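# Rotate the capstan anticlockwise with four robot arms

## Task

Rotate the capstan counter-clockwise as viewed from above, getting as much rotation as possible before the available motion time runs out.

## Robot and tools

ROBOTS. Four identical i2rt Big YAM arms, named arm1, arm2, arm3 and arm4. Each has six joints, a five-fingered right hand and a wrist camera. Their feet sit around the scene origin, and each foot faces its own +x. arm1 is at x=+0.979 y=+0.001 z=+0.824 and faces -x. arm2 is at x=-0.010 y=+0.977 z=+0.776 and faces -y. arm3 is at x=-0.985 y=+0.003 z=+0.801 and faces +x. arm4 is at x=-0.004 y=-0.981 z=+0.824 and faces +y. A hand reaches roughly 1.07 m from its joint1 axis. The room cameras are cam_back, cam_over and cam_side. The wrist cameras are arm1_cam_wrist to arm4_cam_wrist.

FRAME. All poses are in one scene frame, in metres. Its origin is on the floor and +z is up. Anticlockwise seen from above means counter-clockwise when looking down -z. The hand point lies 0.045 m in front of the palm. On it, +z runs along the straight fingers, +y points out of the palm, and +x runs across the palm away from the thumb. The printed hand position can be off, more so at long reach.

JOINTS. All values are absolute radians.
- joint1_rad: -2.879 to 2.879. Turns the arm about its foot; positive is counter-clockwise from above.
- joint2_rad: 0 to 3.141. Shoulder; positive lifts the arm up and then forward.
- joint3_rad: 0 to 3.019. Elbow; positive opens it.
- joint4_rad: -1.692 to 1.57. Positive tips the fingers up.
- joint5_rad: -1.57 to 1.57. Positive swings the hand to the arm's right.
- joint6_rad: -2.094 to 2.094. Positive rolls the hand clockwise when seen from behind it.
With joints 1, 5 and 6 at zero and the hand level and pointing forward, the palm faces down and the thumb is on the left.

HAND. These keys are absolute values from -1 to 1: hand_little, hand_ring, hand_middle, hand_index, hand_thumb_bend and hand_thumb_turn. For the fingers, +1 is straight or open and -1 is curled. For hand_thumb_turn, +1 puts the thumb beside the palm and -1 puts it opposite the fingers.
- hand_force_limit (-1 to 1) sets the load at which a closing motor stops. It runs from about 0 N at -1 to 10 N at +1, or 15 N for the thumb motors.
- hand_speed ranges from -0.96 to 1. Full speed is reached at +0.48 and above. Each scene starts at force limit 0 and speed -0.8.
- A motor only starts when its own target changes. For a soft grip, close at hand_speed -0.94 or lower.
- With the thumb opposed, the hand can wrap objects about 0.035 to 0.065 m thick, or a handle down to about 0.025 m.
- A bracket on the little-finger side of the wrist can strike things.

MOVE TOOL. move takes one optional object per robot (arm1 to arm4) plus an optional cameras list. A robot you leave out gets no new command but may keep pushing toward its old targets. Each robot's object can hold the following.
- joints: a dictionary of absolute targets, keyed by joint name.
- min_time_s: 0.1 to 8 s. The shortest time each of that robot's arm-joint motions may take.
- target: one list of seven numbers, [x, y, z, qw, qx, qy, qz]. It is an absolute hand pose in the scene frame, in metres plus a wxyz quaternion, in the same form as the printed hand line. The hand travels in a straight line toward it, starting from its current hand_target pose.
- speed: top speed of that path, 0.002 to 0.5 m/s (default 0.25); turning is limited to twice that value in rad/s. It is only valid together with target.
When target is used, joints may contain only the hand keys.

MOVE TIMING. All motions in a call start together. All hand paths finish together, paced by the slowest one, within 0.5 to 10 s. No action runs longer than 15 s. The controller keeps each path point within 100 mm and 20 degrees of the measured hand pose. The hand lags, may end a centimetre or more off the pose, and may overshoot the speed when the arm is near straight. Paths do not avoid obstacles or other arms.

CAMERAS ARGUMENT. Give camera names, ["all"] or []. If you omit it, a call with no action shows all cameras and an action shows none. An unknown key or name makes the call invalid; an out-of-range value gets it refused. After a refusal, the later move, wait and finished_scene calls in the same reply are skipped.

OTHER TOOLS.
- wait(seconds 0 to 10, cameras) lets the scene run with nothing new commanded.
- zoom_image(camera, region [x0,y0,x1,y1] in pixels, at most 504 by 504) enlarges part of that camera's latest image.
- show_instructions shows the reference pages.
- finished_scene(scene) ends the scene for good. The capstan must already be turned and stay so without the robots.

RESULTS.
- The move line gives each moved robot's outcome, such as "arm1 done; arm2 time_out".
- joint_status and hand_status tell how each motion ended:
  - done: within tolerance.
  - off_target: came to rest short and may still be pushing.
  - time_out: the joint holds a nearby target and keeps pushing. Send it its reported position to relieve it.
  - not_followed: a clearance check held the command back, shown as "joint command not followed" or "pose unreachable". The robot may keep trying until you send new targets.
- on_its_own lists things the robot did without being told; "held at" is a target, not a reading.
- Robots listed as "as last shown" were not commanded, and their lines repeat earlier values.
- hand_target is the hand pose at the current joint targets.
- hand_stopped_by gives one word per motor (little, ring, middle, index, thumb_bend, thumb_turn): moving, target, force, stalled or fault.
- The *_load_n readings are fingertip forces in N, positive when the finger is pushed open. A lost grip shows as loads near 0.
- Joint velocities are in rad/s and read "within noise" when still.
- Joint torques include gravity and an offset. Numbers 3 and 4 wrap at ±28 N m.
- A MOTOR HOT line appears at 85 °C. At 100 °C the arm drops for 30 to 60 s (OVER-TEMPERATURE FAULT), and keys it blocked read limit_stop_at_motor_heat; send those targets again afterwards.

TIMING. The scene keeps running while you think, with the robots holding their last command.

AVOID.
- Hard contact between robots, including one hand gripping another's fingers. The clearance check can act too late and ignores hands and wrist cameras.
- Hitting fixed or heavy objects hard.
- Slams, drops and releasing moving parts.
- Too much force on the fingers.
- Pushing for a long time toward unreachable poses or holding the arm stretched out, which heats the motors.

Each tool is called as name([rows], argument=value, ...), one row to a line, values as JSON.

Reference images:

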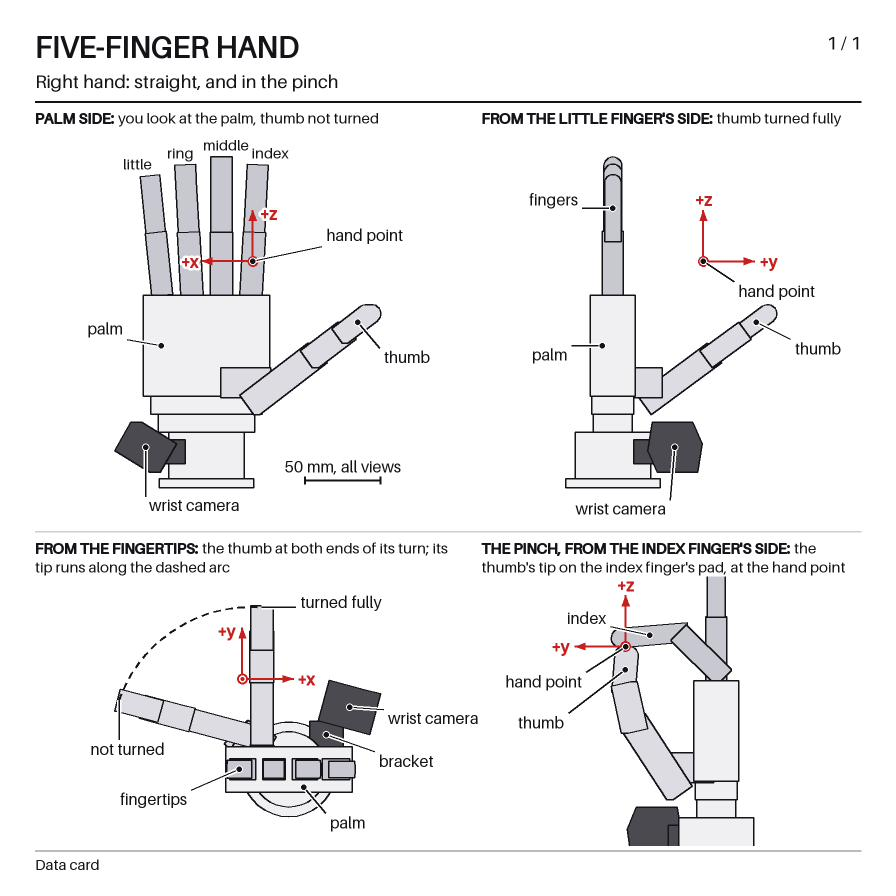

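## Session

move()

Scene clock: 0.00 s.
Joint torques (N m): no reading
Motor temperatures (°C): arm1=[26 30 33 23 26 23] | arm2=[26 28 33 25 24 25] | arm3=[25 26 30 25 26 26] | arm4=[27 28 29 24 24 25]
Heat: arm1: hottest joint3_rad 33 °C; arm2: hottest joint3_rad 33 °C; arm3: hottest joint3_rad 30 °C; arm4: hottest joint3_rad 29 °C.
Joint velocities: within noise
arm1.joint_positions: joint1_rad=-0.233 joint2_rad=+0.578 joint3_rad=+1.464 joint4_rad=-1.282 joint5_rad=+0.220 joint6_rad=-1.097 hand_little=+1.000 hand_ring=+1.000 hand_middle=+1.000 hand_index=+1.000 hand_thumb_turn=+1.000 hand_thumb_bend=+1.000 hand_force_limit=+0.000 hand_speed=-0.800
arm1.joint_status: not commanded
arm1.hand_stopped_by: target,target,target,target,target,target
arm1.little_load_n: 0.0
arm1.ring_load_n: 0.0
arm1.middle_load_n: 0.0
arm1.index_load_n: 0.0
arm1.thumb_bend_load_n: 0.0
arm1.thumb_turn_load_n: 0.0
arm1.hand: x=+0.8074 y=+0.1263 z=+1.3652 quat_wxyz=(-0.557, +0.354, +0.750, +0.040) (m; scene frame)
arm1.hand_target: x=+0.8097 y=+0.1256 z=+1.3753 quat_wxyz=(-0.567, +0.352, +0.743, +0.038) (m; scene frame)
arm1.hand_status: not commanded
arm2.joint_positions: joint1_rad=-0.282 joint2_rad=+0.578 joint3_rad=+1.463 joint4_rad=-1.184 joint5_rad=-0.230 joint6_rad=-1.401 hand_little=+1.000 hand_ring=+1.000 hand_middle=+1.000 hand_index=+1.000 hand_thumb_turn=+1.000 hand_thumb_bend=+1.000 hand_force_limit=+0.000 hand_speed=-0.800
arm2.joint_status: not commanded
arm2.hand_stopped_by: target,target,target,target,target,target
arm2.little_load_n: 0.0
arm2.ring_load_n: 0.0
arm2.middle_load_n: 0.0
arm2.index_load_n: 0.0
arm2.thumb_bend_load_n: 0.0
arm2.thumb_turn_load_n: 0.0
arm2.hand: x=-0.0769 y=+0.7501 z=+1.3447 quat_wxyz=(+0.367, +0.494, -0.632, +0.470) (m; scene frame)
arm2.hand_target: x=-0.0763 y=+0.7530 z=+1.3568 quat_wxyz=(+0.375, +0.491, -0.625, +0.477) (m; scene frame)
arm2.hand_status: not commanded
arm3.joint_positions: joint1_rad=-0.329 joint2_rad=+0.633 joint3_rad=+1.364 joint4_rad=-1.191 joint5_rad=+0.001 joint6_rad=-1.202 hand_little=+1.000 hand_ring=+1.000 hand_middle=+1.000 hand_index=+1.000 hand_thumb_turn=+1.000 hand_thumb_bend=+1.000 hand_force_limit=+0.000 hand_speed=-0.800
arm3.joint_status: not commanded
arm3.hand_stopped_by: target,target,target,target,target,target
arm3.little_load_n: 0.0
arm3.ring_load_n: 0.0
arm3.middle_load_n: 0.0
arm3.index_load_n: 0.0
arm3.thumb_bend_load_n: 0.0
arm3.thumb_turn_load_n: 0.0
arm3.hand: x=-0.7525 y=-0.1171 z=+1.3020 quat_wxyz=(-0.014, +0.801, -0.281, +0.528) (m; scene frame)
arm3.hand_target: x=-0.7536 y=-0.1166 z=+1.3163 quat_wxyz=(-0.015, +0.793, -0.278, +0.542) (m; scene frame)
arm3.hand_status: not commanded
arm4.joint_positions: joint1_rad=-0.480 joint2_rad=+0.620 joint3_rad=+1.392 joint4_rad=-1.361 joint5_rad=-0.200 joint6_rad=-1.135 hand_little=+1.000 hand_ring=+1.000 hand_middle=+1.000 hand_index=+1.000 hand_thumb_turn=+1.000 hand_thumb_bend=+1.000 hand_force_limit=+0.000 hand_speed=-0.800
arm4.joint_status: not commanded
arm4.hand_stopped_by: target,target,target,target,target,target
arm4.little_load_n: 0.0
arm4.ring_load_n: -0.5
arm4.middle_load_n: 0.0
arm4.index_load_n: 0.0
arm4.thumb_bend_load_n: 0.0
arm4.thumb_turn_load_n: 0.0
arm4.hand: x=+0.0912 y=-0.7796 z=+1.3008 quat_wxyz=(-0.392, +0.808, +0.344, +0.274) (m; scene frame)
arm4.hand_target: x=+0.0908 y=-0.7803 z=+1.3113 quat_wxyz=(-0.399, +0.803, +0.343, +0.282) (m; scene frame)
arm4.hand_status: not commanded
pictures: arm1_cam_wrist, arm2_cam_wrist, arm3_cam_wrist, arm4_cam_wrist, cam_back, cam_over, cam_side
Images, in order (width x height): arm1_cam_wrist 616x616, arm2_cam_wrist 616x616, arm3_cam_wrist 616x616, arm4_cam_wrist 616x616, cam_back 672x504, cam_over 672x504, cam_side 672x504.

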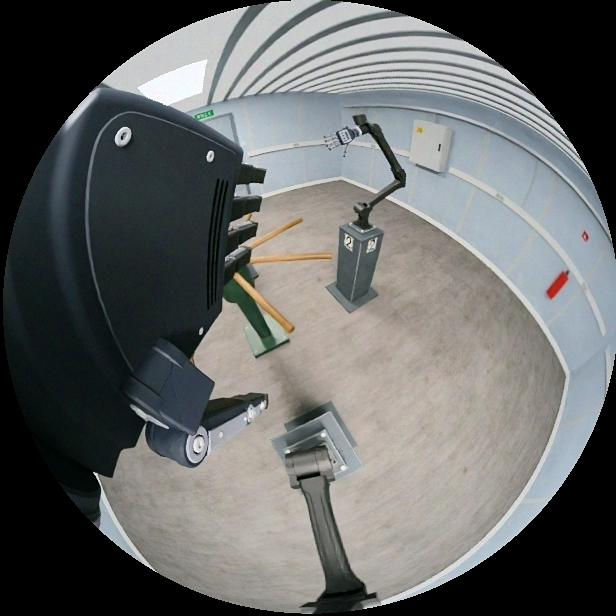

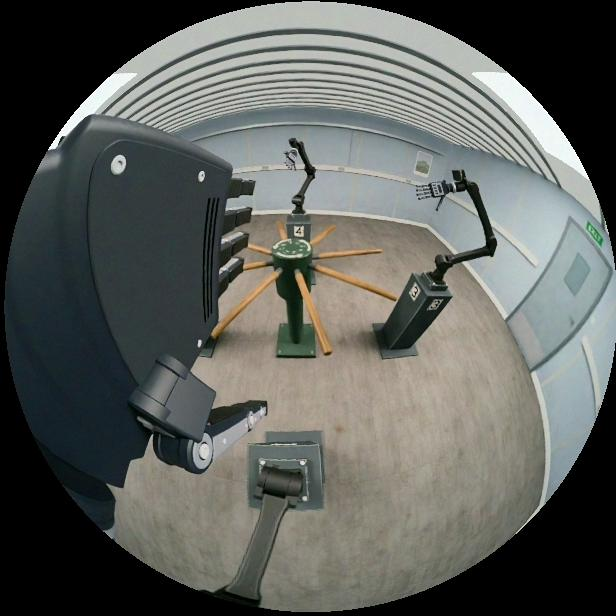

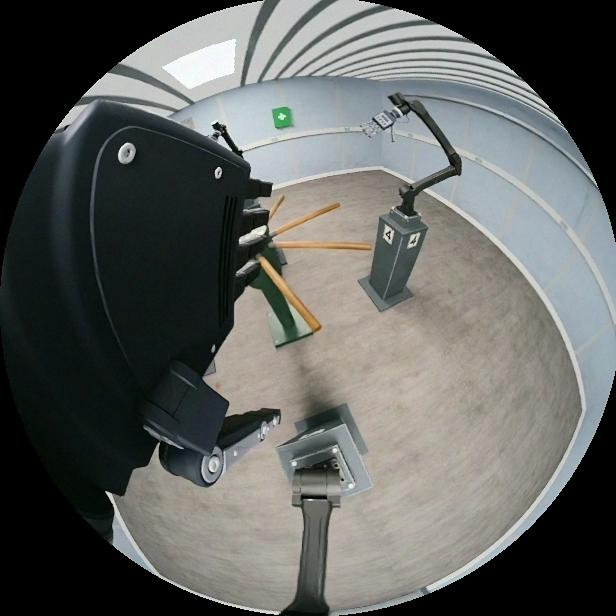

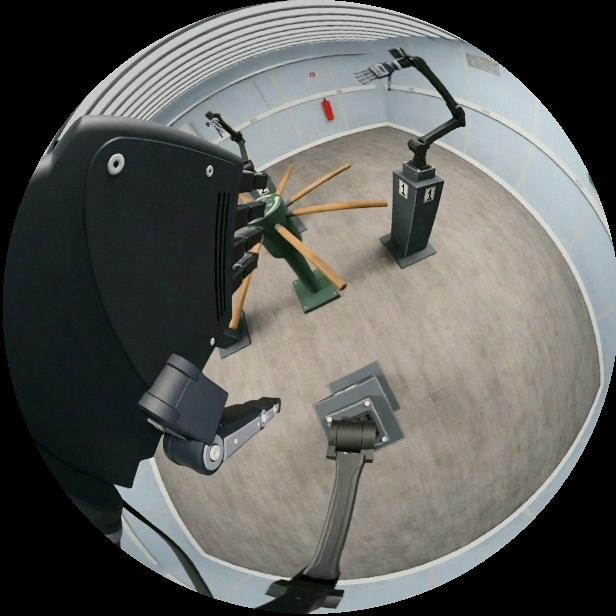

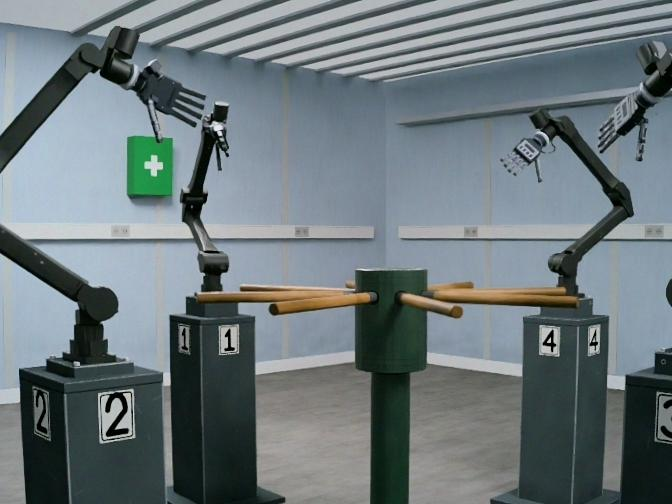

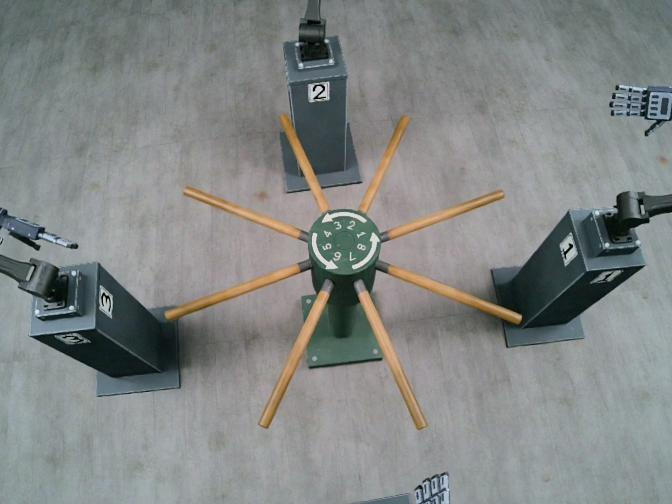

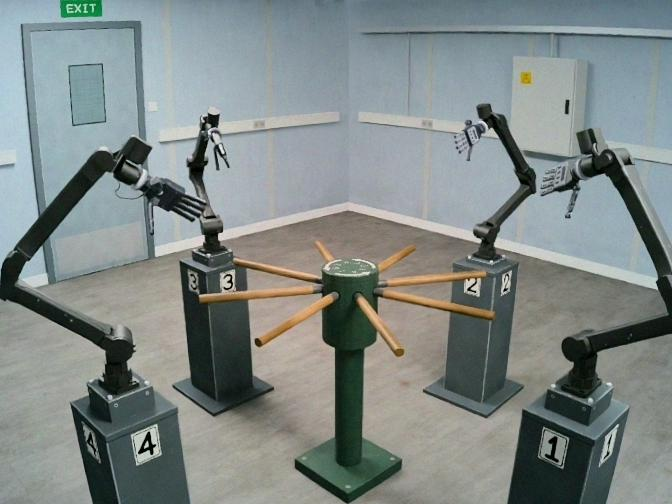

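move(arm1={"joints":{"joint1_rad":0.2,"joint2_rad":1.91,"joint3_rad":1.33,"joint4_rad":-0.99,"joint5_rad":-0.01,"joint6_rad":1.8,"hand_speed":0.2,"hand_little":-1,"hand_ring":-1,"hand_middle":-1,"hand_index":-1,"hand_thumb_turn":-1}}, arm3={"joints":{"joint1_rad":0.2,"joint2_rad":1.87,"joint3_rad":1.345,"joint4_rad":-1.04,"joint5_rad":-0.01,"joint6_rad":1.8,"hand_speed":0.2,"hand_little":-1,"hand_ring":-1,"hand_middle":-1,"hand_index":-1,"hand_thumb_turn":-1}}, arm2={"joints":{"joint1_rad":0.57,"joint2_rad":1.59,"joint3_rad":1.36,"joint4_rad":-1.10,"joint5_rad":0,"joint6_rad":1.9,"hand_speed":0.2,"hand_little":-1,"hand_ring":-1,"hand_middle":-1,"hand_index":-1,"hand_thumb_turn":-1}}, arm4={"joints":{"joint1_rad":0.57,"joint2_rad":1.67,"joint3_rad":1.33,"joint4_rad":-0.99,"joint5_rad":-0.01,"joint6_rad":1.9,"hand_speed":0.2,"hand_little":-1,"hand_ring":-1,"hand_middle":-1,"hand_index":-1,"hand_thumb_turn":-1}}, cameras=["cam_over","cam_side"])

Scene clock: 38.43 s.
Joint torques (N m): arm1=[-0.09 -18.26 7.45 0.46 -0.01 0.2] | arm2=[-0.5 -11.87 10.25 1.02 0.03 0.12] | arm3=[-0.97 -13.98 8.05 -0.14 0 0.05] | arm4=[-1.79 -11.22 8.88 0.98 -0.02 0.12]
Motor temperatures (°C): arm1=[26 30 37 23 26 23] | arm2=[26 28 37 25 24 25] | arm3=[25 26 35 25 26 26] | arm4=[26 28 31 24 24 25]
Heat: arm1: hottest joint3_rad 37 °C; arm2: hottest joint3_rad 37 °C; arm3: hottest joint3_rad 35 °C; arm4: hottest joint3_rad 31 °C.
move: arm1 done; arm2 done; arm3 done; arm4 done
Joint velocities: within noise
arm1.joint_positions: joint1_rad=+0.199 joint2_rad=+1.896 joint3_rad=+1.319 joint4_rad=-0.997 joint5_rad=-0.009 joint6_rad=+1.786 hand_little=-1.000 hand_ring=-1.000 hand_middle=-1.000 hand_index=-1.000 hand_thumb_turn=-1.000 hand_thumb_bend=+1.000 hand_force_limit=+0.000 hand_speed=+0.200
arm1.joint_status: all done
arm1.hand_stopped_by: target,target,target,target,target,target
arm1.little_load_n: 0.0
arm1.ring_load_n: 0.0
arm1.middle_load_n: 0.0
arm1.index_load_n: 0.0
arm1.thumb_bend_load_n: 0.0
arm1.thumb_turn_load_n: 0.0
arm1.hand: x=+0.4263 y=-0.1439 z=+0.8105 quat_wxyz=(-0.001, +1.000, -0.026, +0.005) (m; scene frame)
arm1.hand_target: x=+0.4204 y=-0.1454 z=+0.8072 quat_wxyz=(+0.000, +0.999, -0.032, +0.003) (m; scene frame)
arm1.hand_status: not commanded
arm2.joint_positions: joint1_rad=+0.574 joint2_rad=+1.584 joint3_rad=+1.351 joint4_rad=-1.106 joint5_rad=-0.002 joint6_rad=+1.886 hand_little=-1.000 hand_ring=-1.000 hand_middle=-1.000 hand_index=-1.000 hand_thumb_turn=-1.000 hand_thumb_bend=+1.000 hand_force_limit=+0.000 hand_speed=+0.200
arm2.joint_status: all done
arm2.hand_stopped_by: target,target,target,target,target,target
arm2.little_load_n: 0.0
arm2.ring_load_n: 0.0
arm2.middle_load_n: 0.0
arm2.index_load_n: 0.0
arm2.thumb_bend_load_n: -0.5
arm2.thumb_turn_load_n: 0.0
arm2.hand: x=+0.3597 y=+0.5353 z=+0.9463 quat_wxyz=(-0.111, -0.590, -0.799, +0.034) (m; scene frame)
arm2.hand_target: x=+0.3604 y=+0.5286 z=+0.9483 quat_wxyz=(-0.115, -0.597, -0.793, +0.035) (m; scene frame)
arm2.hand_status: not commanded
arm3.joint_positions: joint1_rad=+0.204 joint2_rad=+1.873 joint3_rad=+1.329 joint4_rad=-1.046 joint5_rad=-0.010 joint6_rad=+1.792 hand_little=-1.000 hand_ring=-1.000 hand_middle=-1.000 hand_index=-1.000 hand_thumb_turn=-1.000 hand_thumb_bend=+1.000 hand_force_limit=+0.000 hand_speed=+0.200
arm3.joint_status: all done
arm3.hand_stopped_by: target,target,target,target,target,target
arm3.little_load_n: 0.0
arm3.ring_load_n: 0.0
arm3.middle_load_n: 0.0
arm3.index_load_n: 0.0
arm3.thumb_bend_load_n: 0.0
arm3.thumb_turn_load_n: 0.0
arm3.hand: x=-0.4473 y=+0.1813 z=+0.8066 quat_wxyz=(+0.010, +0.002, -1.000, -0.001) (m; scene frame)
arm3.hand_target: x=-0.4368 y=+0.1810 z=+0.8146 quat_wxyz=(-0.002, -0.003, -1.000, -0.003) (m; scene frame)
arm3.hand_status: not commanded
arm4.joint_positions: joint1_rad=+0.576 joint2_rad=+1.667 joint3_rad=+1.326 joint4_rad=-1.000 joint5_rad=-0.011 joint6_rad=+1.884 hand_little=-1.000 hand_ring=-1.000 hand_middle=-1.000 hand_index=-1.000 hand_thumb_turn=-1.000 hand_thumb_bend=+1.000 hand_force_limit=+0.000 hand_speed=+0.200
arm4.joint_status: all done
arm4.hand_stopped_by: target,target,target,target,target,target
arm4.little_load_n: 0.5
arm4.ring_load_n: 0.0
arm4.middle_load_n: 0.0
arm4.index_load_n: 0.0
arm4.thumb_bend_load_n: 0.0
arm4.thumb_turn_load_n: 0.0
arm4.hand: x=-0.3862 y=-0.5241 z=+0.9441 quat_wxyz=(-0.033, +0.800, -0.589, -0.108) (m; scene frame)
arm4.hand_target: x=-0.3853 y=-0.5172 z=+0.9456 quat_wxyz=(-0.035, +0.793, -0.597, -0.113) (m; scene frame)
arm4.hand_status: not commanded
pictures: cam_over, cam_side
Images, in order (width x height): cam_over 672x504, cam_side 672x504.

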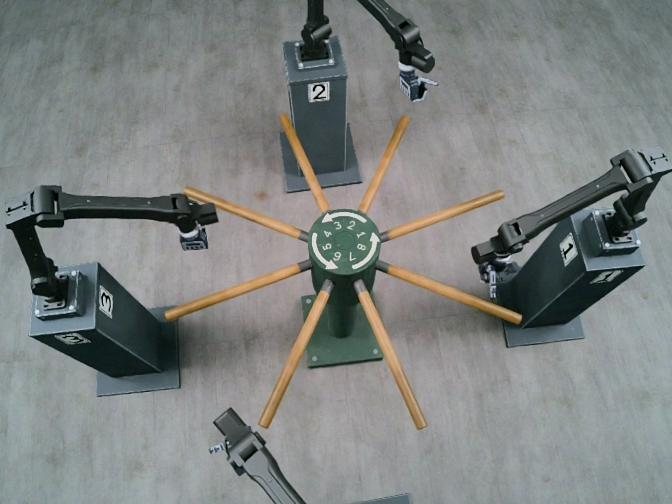

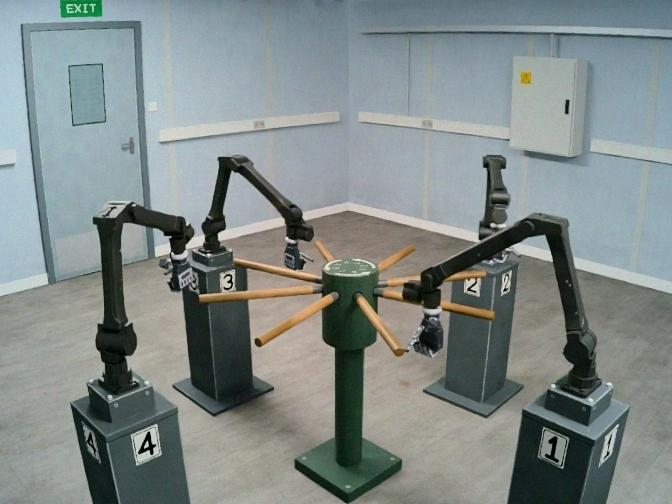

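move(arm1={"joints":{"joint1_rad":-0.65,"joint2_rad":1.91,"joint6_rad":0.9}}, arm3={"joints":{"joint1_rad":-0.65,"joint2_rad":1.87,"joint6_rad":0.9}}, cameras=["cam_over"])

move(arm1={"joints":{"joint1_rad":0.57,"joint2_rad":1.67,"joint3_rad":1.33,"joint4_rad":-0.99,"joint6_rad":1.9}}, arm3={"joints":{"joint1_rad":0.57,"joint2_rad":1.63,"joint3_rad":1.345,"joint4_rad":-1.04,"joint6_rad":1.9}}, arm2={"joints":{"joint1_rad":-0.65,"joint2_rad":1.83,"joint6_rad":0.9}}, arm4={"joints":{"joint1_rad":-0.65,"joint2_rad":1.91,"joint6_rad":0.9}}, cameras=["cam_over"])

zoom_image(camera="cam_over", region=[300, 200, 390, 280])

Scene clock: 46.33 s.
Joint torques (N m): arm1=[-0.56 -18.26 8.29 0.35 0.01 0.18] | arm2=[-0.5 -11.87 10.24 1.01 0.03 0.12] | arm3=[-0.62 -14.21 9.09 -0.25 -0.02 0.01] | arm4=[-2.08 -11.22 8.81 0.87 -0.03 0.12]
Motor temperatures (°C): arm1=[26 31 38 23 26 23] | arm2=[26 29 37 25 24 25] | arm3=[25 26 34 25 26 26] | arm4=[26 29 31 24 24 25]
Heat: arm1: hottest joint3_rad 38 °C; arm2: hottest joint3_rad 37 °C; arm3: hottest joint3_rad 34 °C; arm4: hottest joint3_rad 31 °C.
move: arm1 done; arm3 done
Joint velocities: within noise
arm1.joint_positions: joint1_rad=-0.647 joint2_rad=+1.898 joint3_rad=+1.306 joint4_rad=-0.996 joint5_rad=-0.008 joint6_rad=+0.886 hand_little=-1.000 hand_ring=-1.000 hand_middle=-1.000 hand_index=-1.000 hand_thumb_turn=-1.000 hand_thumb_bend=+1.000 hand_force_limit=+0.000 hand_speed=+0.200
arm1.joint_status: all done
arm1.hand_stopped_by: target,target,target,target,target,target
arm1.little_load_n: 0.0
arm1.ring_load_n: 0.0
arm1.middle_load_n: 0.0
arm1.index_load_n: 0.0
arm1.thumb_bend_load_n: 0.0
arm1.thumb_turn_load_n: 0.0
arm1.hand: x=+0.5441 y=+0.2681 z=+0.8108 quat_wxyz=(+0.003, +1.000, +0.001, +0.007) (m; scene frame)
arm1.hand_target: x=+0.5351 y=+0.2769 z=+0.8125 quat_wxyz=(-0.002, +1.000, -0.008, -0.001) (m; scene frame)
arm1.hand_status: not commanded
arm2, arm4: as last shown
arm2.ring_load_n: 0.5
arm2.thumb_bend_load_n: 0.0
arm3.joint_positions: joint1_rad=-0.651 joint2_rad=+1.879 joint3_rad=+1.314 joint4_rad=-1.046 joint5_rad=-0.010 joint6_rad=+0.893 hand_little=-1.000 hand_ring=-1.000 hand_middle=-1.000 hand_index=-1.000 hand_thumb_turn=-1.000 hand_thumb_bend=+1.000 hand_force_limit=+0.000 hand_speed=+0.200
arm3.joint_status: all done
arm3.hand_stopped_by: target,target,target,target,target,target
arm3.little_load_n: 0.0
arm3.ring_load_n: 0.0
arm3.middle_load_n: 0.0
arm3.index_load_n: 0.0
arm3.thumb_bend_load_n: 0.0
arm3.thumb_turn_load_n: 0.0
arm3.hand: x=-0.5416 y=-0.2365 z=+0.8022 quat_wxyz=(+0.013, +0.025, -1.000, -0.014) (m; scene frame)
arm3.hand_target: x=-0.5267 y=-0.2463 z=+0.8159 quat_wxyz=(-0.006, +0.021, -1.000, +0.000) (m; scene frame)
arm3.hand_status: not commanded
arm4.joint_positions: joint1_rad=+0.576 joint2_rad=+1.667 joint3_rad=+1.326 joint4_rad=-1.000 joint5_rad=-0.011 joint6_rad=+1.885 hand_little=-1.000 hand_ring=-1.000 hand_middle=-1.000 hand_index=-1.000 hand_thumb_turn=-1.000 hand_thumb_bend=+1.000 hand_force_limit=+0.000 hand_speed=+0.200
arm4.little_load_n: 0.0
arm4.ring_load_n: -0.5
arm4.middle_load_n: 0.5
arm4.hand: x=-0.3861 y=-0.5240 z=+0.9441 quat_wxyz=(-0.033, +0.800, -0.589, -0.108) (m; scene frame)
arm4.hand_target: x=-0.3853 y=-0.5172 z=+0.9456 quat_wxyz=(-0.035, +0.793, -0.598, -0.113) (m; scene frame)
pictures: cam_over
Images, in order (width x height): cam_over 672x504.

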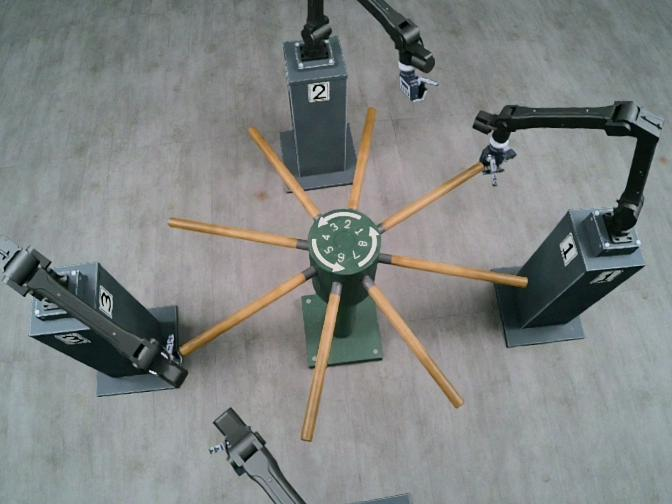

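Scene clock: 48.43 s.
Joint torques (N m): arm1=[-0.21 -20.07 7.94 0.24 0.15 0.19] | arm2=[-3.55 -13.04 11.73 1.78 0.74 0.33] | arm3=[-0.73 -13.86 8.34 -0.2 0.03 0.04] | arm4=[-1.38 -13.57 10.04 0.44 0.05 0.06]
Motor temperatures (°C): arm1=[26 31 38 23 27 23] | arm2=[26 29 37 25 25 25] | arm3=[25 27 34 25 27 26] | arm4=[27 29 31 24 25 25]
Heat: arm1: hottest joint3_rad 38 °C; arm2: hottest joint3_rad 37 °C; arm3: hottest joint3_rad 34 °C; arm4: hottest joint3_rad 31 °C.
move: arm1 done; arm2 off_target; arm3 done; arm4 done
Joint velocities: within noise
arm1.joint_positions: joint1_rad=+0.570 joint2_rad=+1.694 joint3_rad=+1.327 joint4_rad=-0.981 joint5_rad=-0.013 joint6_rad=+1.886 hand_little=-1.000 hand_ring=-1.000 hand_middle=-1.000 hand_index=-1.000 hand_thumb_turn=-1.000 hand_thumb_bend=+1.000 hand_force_limit=+0.000 hand_speed=+0.200
arm1.joint_status: all done
arm1.hand_stopped_by: target,target,target,target,target,target
arm1.little_load_n: 0.0
arm1.ring_load_n: 0.0
arm1.middle_load_n: 0.0
arm1.index_load_n: 0.0
arm1.thumb_bend_load_n: 0.0
arm1.thumb_turn_load_n: 0.0
arm1.hand: x=+0.4889 y=-0.3477 z=+0.9285 quat_wxyz=(+0.047, +0.988, +0.110, -0.096) (m; scene frame)
arm1.hand_target: x=+0.4884 y=-0.3466 z=+0.9423 quat_wxyz=(+0.050, +0.988, +0.103, -0.104) (m; scene frame)
arm1.hand_status: not commanded
arm2.joint_positions: joint1_rad=-0.615 joint2_rad=+1.817 joint3_rad=+1.315 joint4_rad=-1.144 joint5_rad=-0.018 joint6_rad=+0.861 hand_little=-1.000 hand_ring=-1.000 hand_middle=-1.000 hand_index=-1.000 hand_thumb_turn=-1.000 hand_thumb_bend=+1.000 hand_force_limit=+0.000 hand_speed=+0.200
arm2.joint_status: joint6_rad off_target (ended at +0.861, target +0.900); the others done
arm2.hand_stopped_by: target,target,target,target,target,target
arm2.little_load_n: 0.0
arm2.ring_load_n: 0.0
arm2.middle_load_n: 0.0
arm2.index_load_n: 0.0
arm2.thumb_bend_load_n: 0.0
arm2.thumb_turn_load_n: 0.0
arm2.hand: x=-0.2122 y=+0.5378 z=+0.8064 quat_wxyz=(-0.005, -0.657, -0.752, -0.041) (m; scene frame)
arm2.hand_target: x=-0.2490 y=+0.5197 z=+0.8117 quat_wxyz=(-0.001, -0.685, -0.728, -0.002) (m; scene frame)
arm2.hand_status: not commanded
arm3.joint_positions: joint1_rad=+0.571 joint2_rad=+1.651 joint3_rad=+1.340 joint4_rad=-1.032 joint5_rad=-0.012 joint6_rad=+1.892 hand_little=-1.000 hand_ring=-1.000 hand_middle=-1.000 hand_index=-1.000 hand_thumb_turn=-1.000 hand_thumb_bend=+1.000 hand_force_limit=+0.000 hand_speed=+0.200
arm3.joint_status: all done
arm3.hand_stopped_by: target,target,target,target,target,target
arm3.little_load_n: 0.0
arm3.ring_load_n: 0.0
arm3.middle_load_n: 0.0
arm3.index_load_n: 0.0
arm3.thumb_bend_load_n: 0.0
arm3.thumb_turn_load_n: 0.0
arm3.hand: x=-0.5227 y=+0.3742 z=+0.9357 quat_wxyz=(-0.100, +0.136, -0.984, -0.053) (m; scene frame)
arm3.hand_target: x=-0.5221 y=+0.3733 z=+0.9494 quat_wxyz=(-0.108, +0.131, -0.984, -0.057) (m; scene frame)
arm3.hand_status: not commanded
arm4.joint_positions: joint1_rad=-0.653 joint2_rad=+1.916 joint3_rad=+1.290 joint4_rad=-1.000 joint5_rad=-0.011 joint6_rad=+0.884 hand_little=-1.000 hand_ring=-1.000 hand_middle=-1.000 hand_index=-1.000 hand_thumb_turn=-1.000 hand_thumb_bend=+1.000 hand_force_limit=+0.000 hand_speed=+0.200
arm4.joint_status: all done
arm4.hand_stopped_by: target,target,target,target,target,target
arm4.little_load_n: 0.0
arm4.ring_load_n: 0.0
arm4.middle_load_n: 0.0
arm4.index_load_n: 0.0
arm4.thumb_bend_load_n: 0.0
arm4.thumb_turn_load_n: 0.0
arm4.hand: x=+0.2270 y=-0.5384 z=+0.7990 quat_wxyz=(+0.026, +0.731, -0.682, +0.001) (m; scene frame)
arm4.hand_target: x=+0.2392 y=-0.5180 z=+0.8134 quat_wxyz=(-0.002, +0.727, -0.686, -0.002) (m; scene frame)
arm4.hand_status: not commanded
pictures: cam_over
Images, in order (width x height): cam_over 672x504.

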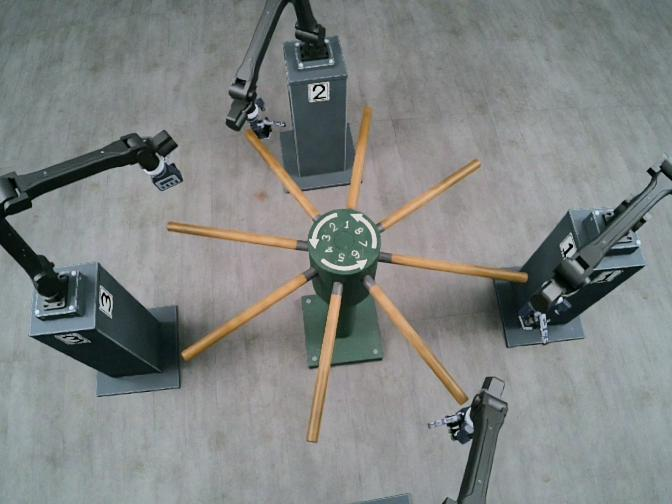

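Scaled by 5.600 from the camera's 672x504 image, which has a finer 960x720 frame.

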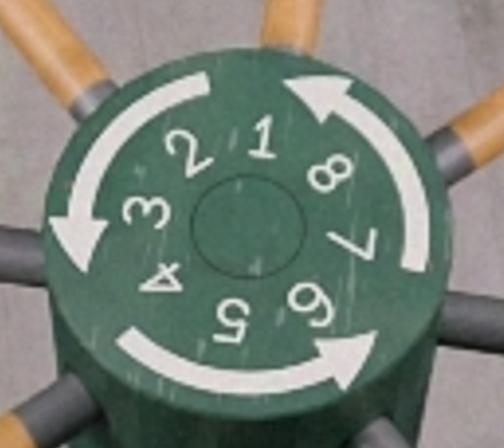

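move(arm1={"joints":{"joint1_rad":-0.65,"joint2_rad":1.91,"joint6_rad":0.9}}, arm3={"joints":{"joint1_rad":-0.65,"joint2_rad":1.87,"joint6_rad":0.9}}, arm2={"joints":{"joint1_rad":0.57,"joint2_rad":1.59,"joint3_rad":1.36,"joint4_rad":-1.10,"joint6_rad":1.9}}, arm4={"joints":{"joint1_rad":0.57,"joint2_rad":1.67,"joint3_rad":1.33,"joint4_rad":-0.99,"joint6_rad":1.9}}, cameras=["cam_over"])

move(arm1={"joints":{"joint1_rad":0.57,"joint2_rad":1.67,"joint3_rad":1.33,"joint4_rad":-0.99,"joint6_rad":1.9}}, arm3={"joints":{"joint1_rad":0.57,"joint2_rad":1.63,"joint3_rad":1.345,"joint4_rad":-1.04,"joint6_rad":1.9}}, arm2={"joints":{"joint1_rad":-0.66,"joint2_rad":1.83,"joint6_rad":0.9}}, arm4={"joints":{"joint1_rad":-0.65,"joint2_rad":1.91,"joint6_rad":0.9}}, cameras=["cam_over"])

move(arm1={"joints":{"joint1_rad":-0.65,"joint2_rad":1.91,"joint6_rad":0.9}}, arm3={"joints":{"joint1_rad":-0.65,"joint2_rad":1.87,"joint6_rad":0.9}}, arm2={"joints":{"joint1_rad":0.57,"joint2_rad":1.59,"joint3_rad":1.36,"joint4_rad":-1.10,"joint6_rad":1.9}}, arm4={"joints":{"joint1_rad":0.57,"joint2_rad":1.67,"joint3_rad":1.33,"joint4_rad":-0.99,"joint6_rad":1.9}}, cameras=["cam_over"])

move(arm1={"joints":{"joint1_rad":0.57,"joint2_rad":1.67,"joint3_rad":1.33,"joint4_rad":-0.99,"joint6_rad":1.9}}, arm3={"joints":{"joint1_rad":0.57,"joint2_rad":1.63,"joint3_rad":1.345,"joint4_rad":-1.04,"joint6_rad":1.9}}, arm2={"joints":{"joint1_rad":-0.66,"joint2_rad":1.83,"joint6_rad":0.9}}, arm4={"joints":{"joint1_rad":-0.65,"joint2_rad":1.91,"joint6_rad":0.9}}, cameras=["cam_over"])

zoom_image(camera="cam_over", region=[300, 200, 390, 280])

Scene clock: 67.63 s.
Joint torques (N m): arm1=[-0.85 -18.73 8.84 0.4 0.02 0.18] | arm2=[-0.03 -11.93 11 0.77 -0.02 0.12] | arm3=[-1.14 -14.92 9.66 -0.17 -0.02 0.01] | arm4=[-1.61 -12.75 7.88 0.25 0.03 0.1]
Motor temperatures (°C): arm1=[26 31 37 23 28 23] | arm2=[26 29 37 25 25 25] | arm3=[25 28 34 25 27 26] | arm4=[27 29 32 24 24 25]
Heat: arm1: hottest joint3_rad 37 °C; arm2: hottest joint3_rad 37 °C; arm3: hottest joint3_rad 34 °C; arm4: hottest joint3_rad 32 °C.
move: arm1 done; arm2 done; arm3 done; arm4 done
Joint velocities: within noise
arm1.joint_positions: joint1_rad=-0.644 joint2_rad=+1.904 joint3_rad=+1.297 joint4_rad=-0.998 joint5_rad=-0.009 joint6_rad=+0.886 hand_little=-1.000 hand_ring=-1.000 hand_middle=-1.000 hand_index=-1.000 hand_thumb_turn=-1.000 hand_thumb_bend=+1.000 hand_force_limit=+0.000 hand_speed=+0.200
arm1.joint_status: all done
arm1.hand_stopped_by: target,target,target,target,target,target
arm1.little_load_n: 0.0
arm1.ring_load_n: 0.0
arm1.middle_load_n: 0.0
arm1.index_load_n: 0.5
arm1.thumb_bend_load_n: 0.0
arm1.thumb_turn_load_n: 0.0
arm1.hand: x=+0.5476 y=+0.2632 z=+0.8057 quat_wxyz=(+0.009, +1.000, +0.003, +0.013) (m; scene frame)
arm1.hand_target: x=+0.5351 y=+0.2768 z=+0.8123 quat_wxyz=(-0.002, +1.000, -0.007, -0.001) (m; scene frame)
arm1.hand_status: not commanded
arm2.joint_positions: joint1_rad=+0.569 joint2_rad=+1.586 joint3_rad=+1.341 joint4_rad=-1.101 joint5_rad=-0.001 joint6_rad=+1.886 hand_little=-1.000 hand_ring=-1.000 hand_middle=-1.000 hand_index=-1.000 hand_thumb_turn=-1.000 hand_thumb_bend=+1.000 hand_force_limit=+0.000 hand_speed=+0.200
arm2.joint_status: all done
arm2.hand_stopped_by: target,target,target,target,target,target
arm2.little_load_n: 0.0
arm2.ring_load_n: 0.0
arm2.middle_load_n: 0.0
arm2.index_load_n: 0.0
arm2.thumb_bend_load_n: 0.0
arm2.thumb_turn_load_n: 0.0
arm2.hand: x=+0.3563 y=+0.5346 z=+0.9414 quat_wxyz=(-0.108, -0.592, -0.798, +0.033) (m; scene frame)
arm2.hand_target: x=+0.3604 y=+0.5286 z=+0.9483 quat_wxyz=(-0.115, -0.597, -0.793, +0.035) (m; scene frame)
arm2.hand_status: not commanded
arm3.joint_positions: joint1_rad=-0.643 joint2_rad=+1.882 joint3_rad=+1.306 joint4_rad=-1.047 joint5_rad=-0.010 joint6_rad=+0.893 hand_little=-1.000 hand_ring=-1.000 hand_middle=-1.000 hand_index=-1.000 hand_thumb_turn=-1.000 hand_thumb_bend=+1.000 hand_force_limit=+0.000 hand_speed=+0.200
arm3.joint_status: all done
arm3.hand_stopped_by: target,target,target,target,target,target
arm3.little_load_n: 0.0
arm3.ring_load_n: 0.0
arm3.middle_load_n: 0.0
arm3.index_load_n: 0.0
arm3.thumb_bend_load_n: 0.0
arm3.thumb_turn_load_n: 0.0
arm3.hand: x=-0.5430 y=-0.2303 z=+0.7983 quat_wxyz=(+0.017, +0.029, -0.999, -0.018) (m; scene frame)
arm3.hand_target: x=-0.5268 y=-0.2463 z=+0.8160 quat_wxyz=(-0.006, +0.021, -1.000, +0.000) (m; scene frame)
arm3.hand_status: not commanded
arm4.joint_positions: joint1_rad=+0.571 joint2_rad=+1.686 joint3_rad=+1.338 joint4_rad=-0.980 joint5_rad=-0.012 joint6_rad=+1.885 hand_little=-1.000 hand_ring=-1.000 hand_middle=-1.000 hand_index=-1.000 hand_thumb_turn=-1.000 hand_thumb_bend=+1.000 hand_force_limit=+0.000 hand_speed=+0.200
arm4.joint_status: all done
arm4.hand_stopped_by: target,target,target,target,target,target
arm4.little_load_n: 0.0
arm4.ring_load_n: 0.0
arm4.middle_load_n: 0.0
arm4.index_load_n: 0.0
arm4.thumb_bend_load_n: 0.0
arm4.thumb_turn_load_n: 0.0
arm4.hand: x=-0.3894 y=-0.5146 z=+0.9409 quat_wxyz=(-0.035, +0.798, -0.591, -0.114) (m; scene frame)
arm4.hand_target: x=-0.3852 y=-0.5172 z=+0.9453 quat_wxyz=(-0.035, +0.793, -0.598, -0.112) (m; scene frame)
arm4.hand_status: not commanded
pictures: cam_over
Images, in order (width x height): cam_over 672x504.

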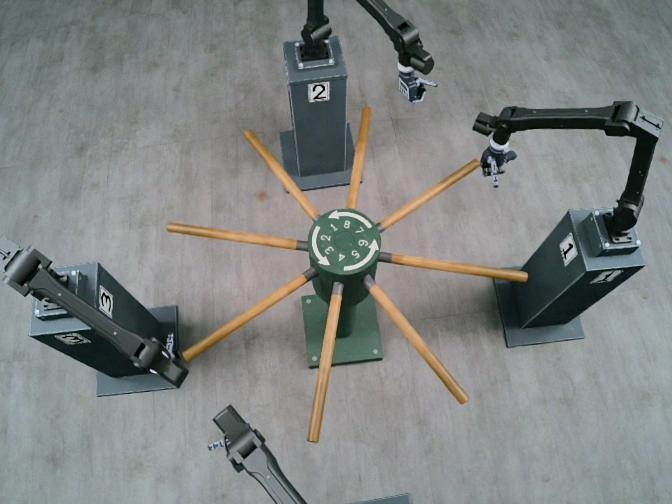

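Scene clock: 69.80 s.
Joint torques (N m): arm1=[-0.44 -19.72 7.75 0.27 0.14 0.2] | arm2=[0.44 -14.21 11.34 0.54 -0.03 0.11] | arm3=[-1.08 -12.22 8.99 -0.02 0.02 0.04] | arm4=[-1.61 -13.45 10.18 0.46 0.02 0.09]
Motor temperatures (°C): arm1=[26 31 38 23 28 23] | arm2=[26 29 38 25 25 25] | arm3=[25 28 34 25 27 26] | arm4=[27 29 32 24 25 25]
Heat: arm1: hottest joint3_rad 38 °C; arm2: hottest joint3_rad 38 °C; arm3: hottest joint3_rad 34 °C; arm4: hottest joint3_rad 32 °C.
move: arm1 done; arm2 done; arm3 done; arm4 done
Joint velocities: within noise
arm1.joint_positions: joint1_rad=+0.572 joint2_rad=+1.689 joint3_rad=+1.331 joint4_rad=-0.981 joint5_rad=-0.013 joint6_rad=+1.886 hand_little=-1.000 hand_ring=-1.000 hand_middle=-1.000 hand_index=-1.000 hand_thumb_turn=-1.000 hand_thumb_bend=+1.000 hand_force_limit=+0.000 hand_speed=+0.200
arm1.joint_status: all done
arm1.hand_stopped_by: target,target,target,target,target,target
arm1.little_load_n: 0.0
arm1.ring_load_n: 0.0
arm1.middle_load_n: 0.0
arm1.index_load_n: 0.0
arm1.thumb_bend_load_n: 0.0
arm1.thumb_turn_load_n: 0.0
arm1.hand: x=+0.4887 y=-0.3494 z=+0.9323 quat_wxyz=(+0.048, +0.988, +0.111, -0.099) (m; scene frame)
arm1.hand_target: x=+0.4884 y=-0.3465 z=+0.9422 quat_wxyz=(+0.050, +0.988, +0.102, -0.104) (m; scene frame)
arm1.hand_status: not commanded
arm2.joint_positions: joint1_rad=-0.667 joint2_rad=+1.830 joint3_rad=+1.320 joint4_rad=-1.109 joint5_rad=+0.000 joint6_rad=+0.886 hand_little=-1.000 hand_ring=-1.000 hand_middle=-1.000 hand_index=-1.000 hand_thumb_turn=-1.000 hand_thumb_bend=+1.000 hand_force_limit=+0.000 hand_speed=+0.200
arm2.joint_status: all done
arm2.hand_stopped_by: target,target,target,target,target,target
arm2.little_load_n: 0.0
arm2.ring_load_n: 0.0
arm2.middle_load_n: 0.0
arm2.index_load_n: 0.0
arm2.thumb_bend_load_n: 0.0
arm2.thumb_turn_load_n: 0.0
arm2.hand: x=-0.2442 y=+0.5412 z=+0.7994 quat_wxyz=(+0.002, -0.686, -0.727, -0.026) (m; scene frame)
arm2.hand_target: x=-0.2534 y=+0.5222 z=+0.8116 quat_wxyz=(-0.001, -0.688, -0.725, -0.002) (m; scene frame)
arm2.hand_status: not commanded
arm3.joint_positions: joint1_rad=+0.573 joint2_rad=+1.636 joint3_rad=+1.333 joint4_rad=-1.037 joint5_rad=-0.012 joint6_rad=+1.892 hand_little=-1.000 hand_ring=-1.000 hand_middle=-1.000 hand_index=-1.000 hand_thumb_turn=-1.000 hand_thumb_bend=+1.000 hand_force_limit=+0.000 hand_speed=+0.200
arm3.joint_status: all done
arm3.hand_stopped_by: target,target,target,target,target,target
arm3.little_load_n: 0.0
arm3.ring_load_n: 0.0
arm3.middle_load_n: 0.0
arm3.index_load_n: 0.0
arm3.thumb_bend_load_n: 0.0
arm3.thumb_turn_load_n: 0.0
arm3.hand: x=-0.5269 y=+0.3729 z=+0.9406 quat_wxyz=(-0.101, +0.136, -0.984, -0.054) (m; scene frame)
arm3.hand_target: x=-0.5221 y=+0.3734 z=+0.9494 quat_wxyz=(-0.108, +0.131, -0.984, -0.057) (m; scene frame)
arm3.hand_status: not commanded
arm4.joint_positions: joint1_rad=-0.654 joint2_rad=+1.915 joint3_rad=+1.290 joint4_rad=-1.001 joint5_rad=-0.011 joint6_rad=+0.884 hand_little=-1.000 hand_ring=-1.000 hand_middle=-1.000 hand_index=-1.000 hand_thumb_turn=-1.000 hand_thumb_bend=+1.000 hand_force_limit=+0.000 hand_speed=+0.200
arm4.joint_status: all done
arm4.hand_stopped_by: target,target,target,target,target,target
arm4.little_load_n: 0.0
arm4.ring_load_n: 0.0
arm4.middle_load_n: 0.0
arm4.index_load_n: 0.0
arm4.thumb_bend_load_n: 0.0
arm4.thumb_turn_load_n: 0.0
arm4.hand: x=+0.2273 y=-0.5386 z=+0.7996 quat_wxyz=(+0.026, +0.731, -0.682, +0.001) (m; scene frame)
arm4.hand_target: x=+0.2393 y=-0.5180 z=+0.8135 quat_wxyz=(-0.002, +0.727, -0.686, -0.002) (m; scene frame)
arm4.hand_status: not commanded
pictures: cam_over
Images, in order (width x height): cam_over 672x504.

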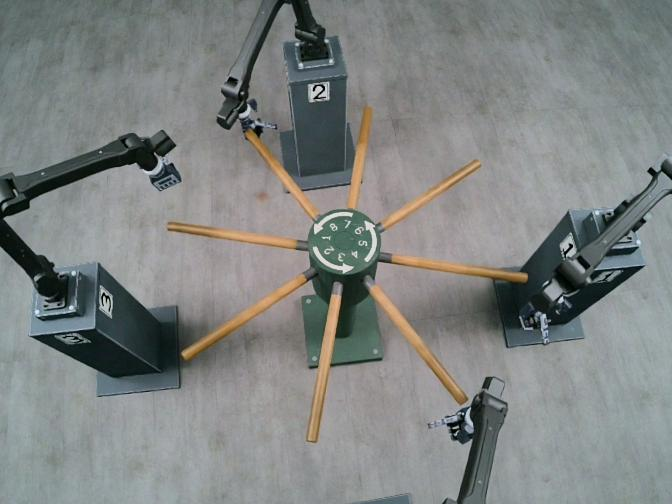

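Scene clock: 72.00 s.
Joint torques (N m): arm1=[-0.79 -18.73 8.83 0.4 0.03 0.18] | arm2=[-0.26 -12.4 10.69 0.68 -0.04 0.12] | arm3=[-1.85 -14.51 9.61 -0.1 -0.02 0.02] | arm4=[-1.49 -13.04 7.88 0.24 0.02 0.11]
Motor temperatures (°C): arm1=[26 31 38 23 29 23] | arm2=[26 29 38 25 25 25] | arm3=[25 28 34 25 28 26] | arm4=[27 29 33 24 25 25]
Heat: arm1: hottest joint3_rad 38 °C; arm2: hottest joint3_rad 38 °C; arm3: hottest joint3_rad 34 °C; arm4: hottest joint3_rad 33 °C.
move: arm1 done; arm2 done; arm3 done; arm4 done
Joint velocities: within noise
arm1.joint_positions: joint1_rad=-0.644 joint2_rad=+1.904 joint3_rad=+1.297 joint4_rad=-0.998 joint5_rad=-0.009 joint6_rad=+0.886 hand_little=-1.000 hand_ring=-1.000 hand_middle=-1.000 hand_index=-1.000 hand_thumb_turn=-1.000 hand_thumb_bend=+1.000 hand_force_limit=+0.000 hand_speed=+0.200
arm1.joint_status: all done
arm1.hand_stopped_by: target,target,target,target,target,target
arm1.little_load_n: 0.0
arm1.ring_load_n: 0.0
arm1.middle_load_n: 0.0
arm1.index_load_n: 0.0
arm1.thumb_bend_load_n: 0.0
arm1.thumb_turn_load_n: 0.0
arm1.hand: x=+0.5476 y=+0.2632 z=+0.8057 quat_wxyz=(+0.009, +1.000, +0.003, +0.013) (m; scene frame)
arm1.hand_target: x=+0.5352 y=+0.2767 z=+0.8123 quat_wxyz=(-0.001, +1.000, -0.007, -0.001) (m; scene frame)
arm1.hand_status: not commanded
arm2.joint_positions: joint1_rad=+0.571 joint2_rad=+1.590 joint3_rad=+1.345 joint4_rad=-1.098 joint5_rad=+0.000 joint6_rad=+1.886 hand_little=-1.000 hand_ring=-1.000 hand_middle=-1.000 hand_index=-1.000 hand_thumb_turn=-1.000 hand_thumb_bend=+1.000 hand_force_limit=+0.000 hand_speed=+0.200
arm2.joint_status: all done
arm2.hand_stopped_by: target,target,target,target,target,target
arm2.little_load_n: 0.0
arm2.ring_load_n: 0.0
arm2.middle_load_n: 0.0
arm2.index_load_n: 0.0
arm2.thumb_bend_load_n: 0.0
arm2.thumb_turn_load_n: 0.0
arm2.hand: x=+0.3584 y=+0.5335 z=+0.9408 quat_wxyz=(-0.109, -0.591, -0.798, +0.034) (m; scene frame)
arm2.hand_target: x=+0.3603 y=+0.5285 z=+0.9482 quat_wxyz=(-0.115, -0.597, -0.793, +0.035) (m; scene frame)
arm2.hand_status: not commanded
arm3.joint_positions: joint1_rad=-0.643 joint2_rad=+1.882 joint3_rad=+1.307 joint4_rad=-1.047 joint5_rad=-0.010 joint6_rad=+0.893 hand_little=-1.000 hand_ring=-1.000 hand_middle=-1.000 hand_index=-1.000 hand_thumb_turn=-1.000 hand_thumb_bend=+1.000 hand_force_limit=+0.000 hand_speed=+0.200
arm3.joint_status: all done
arm3.hand_stopped_by: target,target,target,target,target,target
arm3.little_load_n: 0.0
arm3.ring_load_n: 0.0
arm3.middle_load_n: 0.0
arm3.index_load_n: 0.0
arm3.thumb_bend_load_n: 0.0
arm3.thumb_turn_load_n: 0.0
arm3.hand: x=-0.5428 y=-0.2304 z=+0.7985 quat_wxyz=(+0.017, +0.029, -0.999, -0.017) (m; scene frame)
arm3.hand_target: x=-0.5266 y=-0.2464 z=+0.8161 quat_wxyz=(-0.006, +0.021, -1.000, +0.000) (m; scene frame)
arm3.hand_status: not commanded
arm4.joint_positions: joint1_rad=+0.572 joint2_rad=+1.685 joint3_rad=+1.337 joint4_rad=-0.979 joint5_rad=-0.012 joint6_rad=+1.885 hand_little=-1.000 hand_ring=-1.000 hand_middle=-1.000 hand_index=-1.000 hand_thumb_turn=-1.000 hand_thumb_bend=+1.000 hand_force_limit=+0.000 hand_speed=+0.200
arm4.joint_status: all done
arm4.hand_stopped_by: target,target,target,target,target,target
arm4.little_load_n: 0.0
arm4.ring_load_n: 0.0
arm4.middle_load_n: 0.0
arm4.index_load_n: 0.0
arm4.thumb_bend_load_n: 0.0
arm4.thumb_turn_load_n: 0.0
arm4.hand: x=-0.3897 y=-0.5149 z=+0.9412 quat_wxyz=(-0.035, +0.798, -0.590, -0.114) (m; scene frame)
arm4.hand_target: x=-0.3854 y=-0.5174 z=+0.9453 quat_wxyz=(-0.035, +0.793, -0.597, -0.113) (m; scene frame)
arm4.hand_status: not commanded
pictures: cam_over
Images, in order (width x height): cam_over 672x504.

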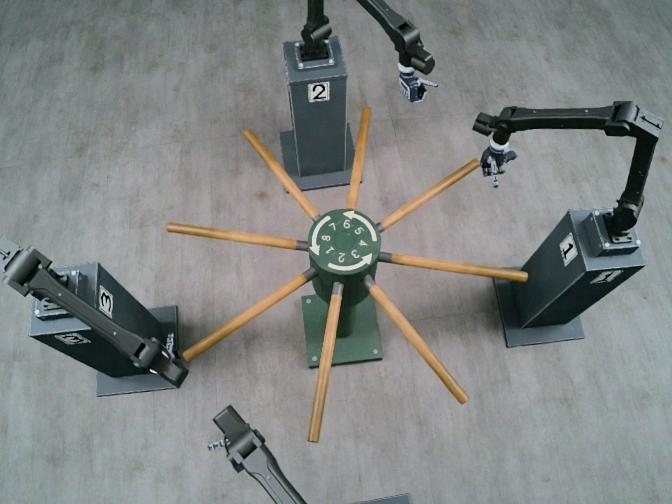

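Scene clock: 74.13 s.
Joint torques (N m): arm1=[-0.38 -19.66 7.76 0.28 0.14 0.19] | arm2=[0.44 -14.21 11.37 0.54 -0.02 0.11] | arm3=[-0.73 -12.4 8.98 -0.01 0.03 0.02] | arm4=[-0.85 -12.81 10.28 0.46 0.01 0.09]
Motor temperatures (°C): arm1=[26 31 38 23 29 23] | arm2=[26 29 38 25 26 25] | arm3=[25 28 34 25 28 26] | arm4=[27 30 33 24 26 25]
Heat: arm1: hottest joint3_rad 38 °C; arm2: hottest joint3_rad 38 °C; arm3: hottest joint3_rad 34 °C; arm4: hottest joint3_rad 33 °C.
move: arm1 done; arm2 done; arm3 done; arm4 done
Joint velocities: within noise
arm1.joint_positions: joint1_rad=+0.572 joint2_rad=+1.689 joint3_rad=+1.331 joint4_rad=-0.981 joint5_rad=-0.013 joint6_rad=+1.886 hand_little=-1.000 hand_ring=-1.000 hand_middle=-1.000 hand_index=-1.000 hand_thumb_turn=-1.000 hand_thumb_bend=+1.000 hand_force_limit=+0.000 hand_speed=+0.200
arm1.joint_status: all done
arm1.hand_stopped_by: target,target,target,target,target,target
arm1.little_load_n: 0.0
arm1.ring_load_n: 0.0
arm1.middle_load_n: 0.0
arm1.index_load_n: 0.0
arm1.thumb_bend_load_n: -0.5
arm1.thumb_turn_load_n: 0.0
arm1.hand: x=+0.4887 y=-0.3494 z=+0.9327 quat_wxyz=(+0.049, +0.988, +0.111, -0.099) (m; scene frame)
arm1.hand_target: x=+0.4884 y=-0.3466 z=+0.9424 quat_wxyz=(+0.050, +0.988, +0.103, -0.104) (m; scene frame)
arm1.hand_status: not commanded
arm2.joint_positions: joint1_rad=-0.667 joint2_rad=+1.830 joint3_rad=+1.320 joint4_rad=-1.109 joint5_rad=+0.000 joint6_rad=+0.886 hand_little=-1.000 hand_ring=-1.000 hand_middle=-1.000 hand_index=-1.000 hand_thumb_turn=-1.000 hand_thumb_bend=+1.000 hand_force_limit=+0.000 hand_speed=+0.200
arm2.joint_status: all done
arm2.hand_stopped_by: target,target,target,target,target,target
arm2.little_load_n: 0.0
arm2.ring_load_n: 0.0
arm2.middle_load_n: 0.0
arm2.index_load_n: 0.0
arm2.thumb_bend_load_n: 0.0
arm2.thumb_turn_load_n: 0.0
arm2.hand: x=-0.2441 y=+0.5412 z=+0.7991 quat_wxyz=(+0.002, -0.686, -0.727, -0.026) (m; scene frame)
arm2.hand_target: x=-0.2534 y=+0.5220 z=+0.8117 quat_wxyz=(-0.001, -0.689, -0.725, -0.002) (m; scene frame)
arm2.hand_status: not commanded
arm3.joint_positions: joint1_rad=+0.572 joint2_rad=+1.635 joint3_rad=+1.332 joint4_rad=-1.038 joint5_rad=-0.012 joint6_rad=+1.892 hand_little=-1.000 hand_ring=-1.000 hand_middle=-1.000 hand_index=-1.000 hand_thumb_turn=-1.000 hand_thumb_bend=+1.000 hand_force_limit=+0.000 hand_speed=+0.200
arm3.joint_status: all done
arm3.hand_stopped_by: target,target,target,target,target,target
arm3.little_load_n: 0.0
arm3.ring_load_n: 0.5
arm3.middle_load_n: 0.0
arm3.index_load_n: 0.0
arm3.thumb_bend_load_n: 0.0
arm3.thumb_turn_load_n: 0.0
arm3.hand: x=-0.5272 y=+0.3722 z=+0.9401 quat_wxyz=(-0.100, +0.136, -0.984, -0.053) (m; scene frame)
arm3.hand_target: x=-0.5221 y=+0.3732 z=+0.9492 quat_wxyz=(-0.108, +0.131, -0.984, -0.057) (m; scene frame)
arm3.hand_status: not commanded
arm4.joint_positions: joint1_rad=-0.654 joint2_rad=+1.914 joint3_rad=+1.290 joint4_rad=-1.001 joint5_rad=-0.011 joint6_rad=+0.885 hand_little=-1.000 hand_ring=-1.000 hand_middle=-1.000 hand_index=-1.000 hand_thumb_turn=-1.000 hand_thumb_bend=+1.000 hand_force_limit=+0.000 hand_speed=+0.200
arm4.joint_status: all done
arm4.hand_stopped_by: target,target,target,target,target,target
arm4.little_load_n: 0.0
arm4.ring_load_n: 0.0
arm4.middle_load_n: 0.0
arm4.index_load_n: 0.0
arm4.thumb_bend_load_n: 0.0
arm4.thumb_turn_load_n: 0.0
arm4.hand: x=+0.2275 y=-0.5386 z=+0.8000 quat_wxyz=(+0.025, +0.731, -0.682, +0.001) (m; scene frame)
arm4.hand_target: x=+0.2394 y=-0.5181 z=+0.8136 quat_wxyz=(-0.002, +0.727, -0.687, -0.002) (m; scene frame)
arm4.hand_status: not commanded
pictures: cam_over
Images, in order (width x height): cam_over 672x504.

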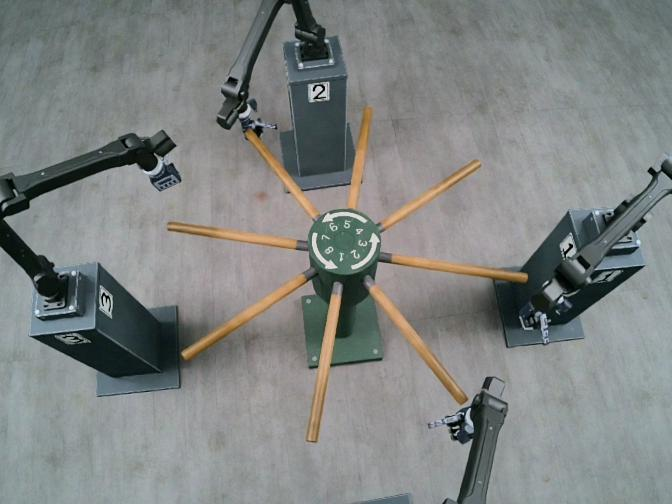

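Scaled by 5.600 from the camera's 672x504 image, which has a finer 960x720 frame.

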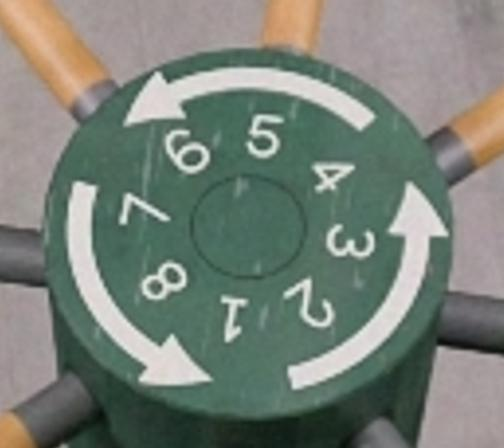

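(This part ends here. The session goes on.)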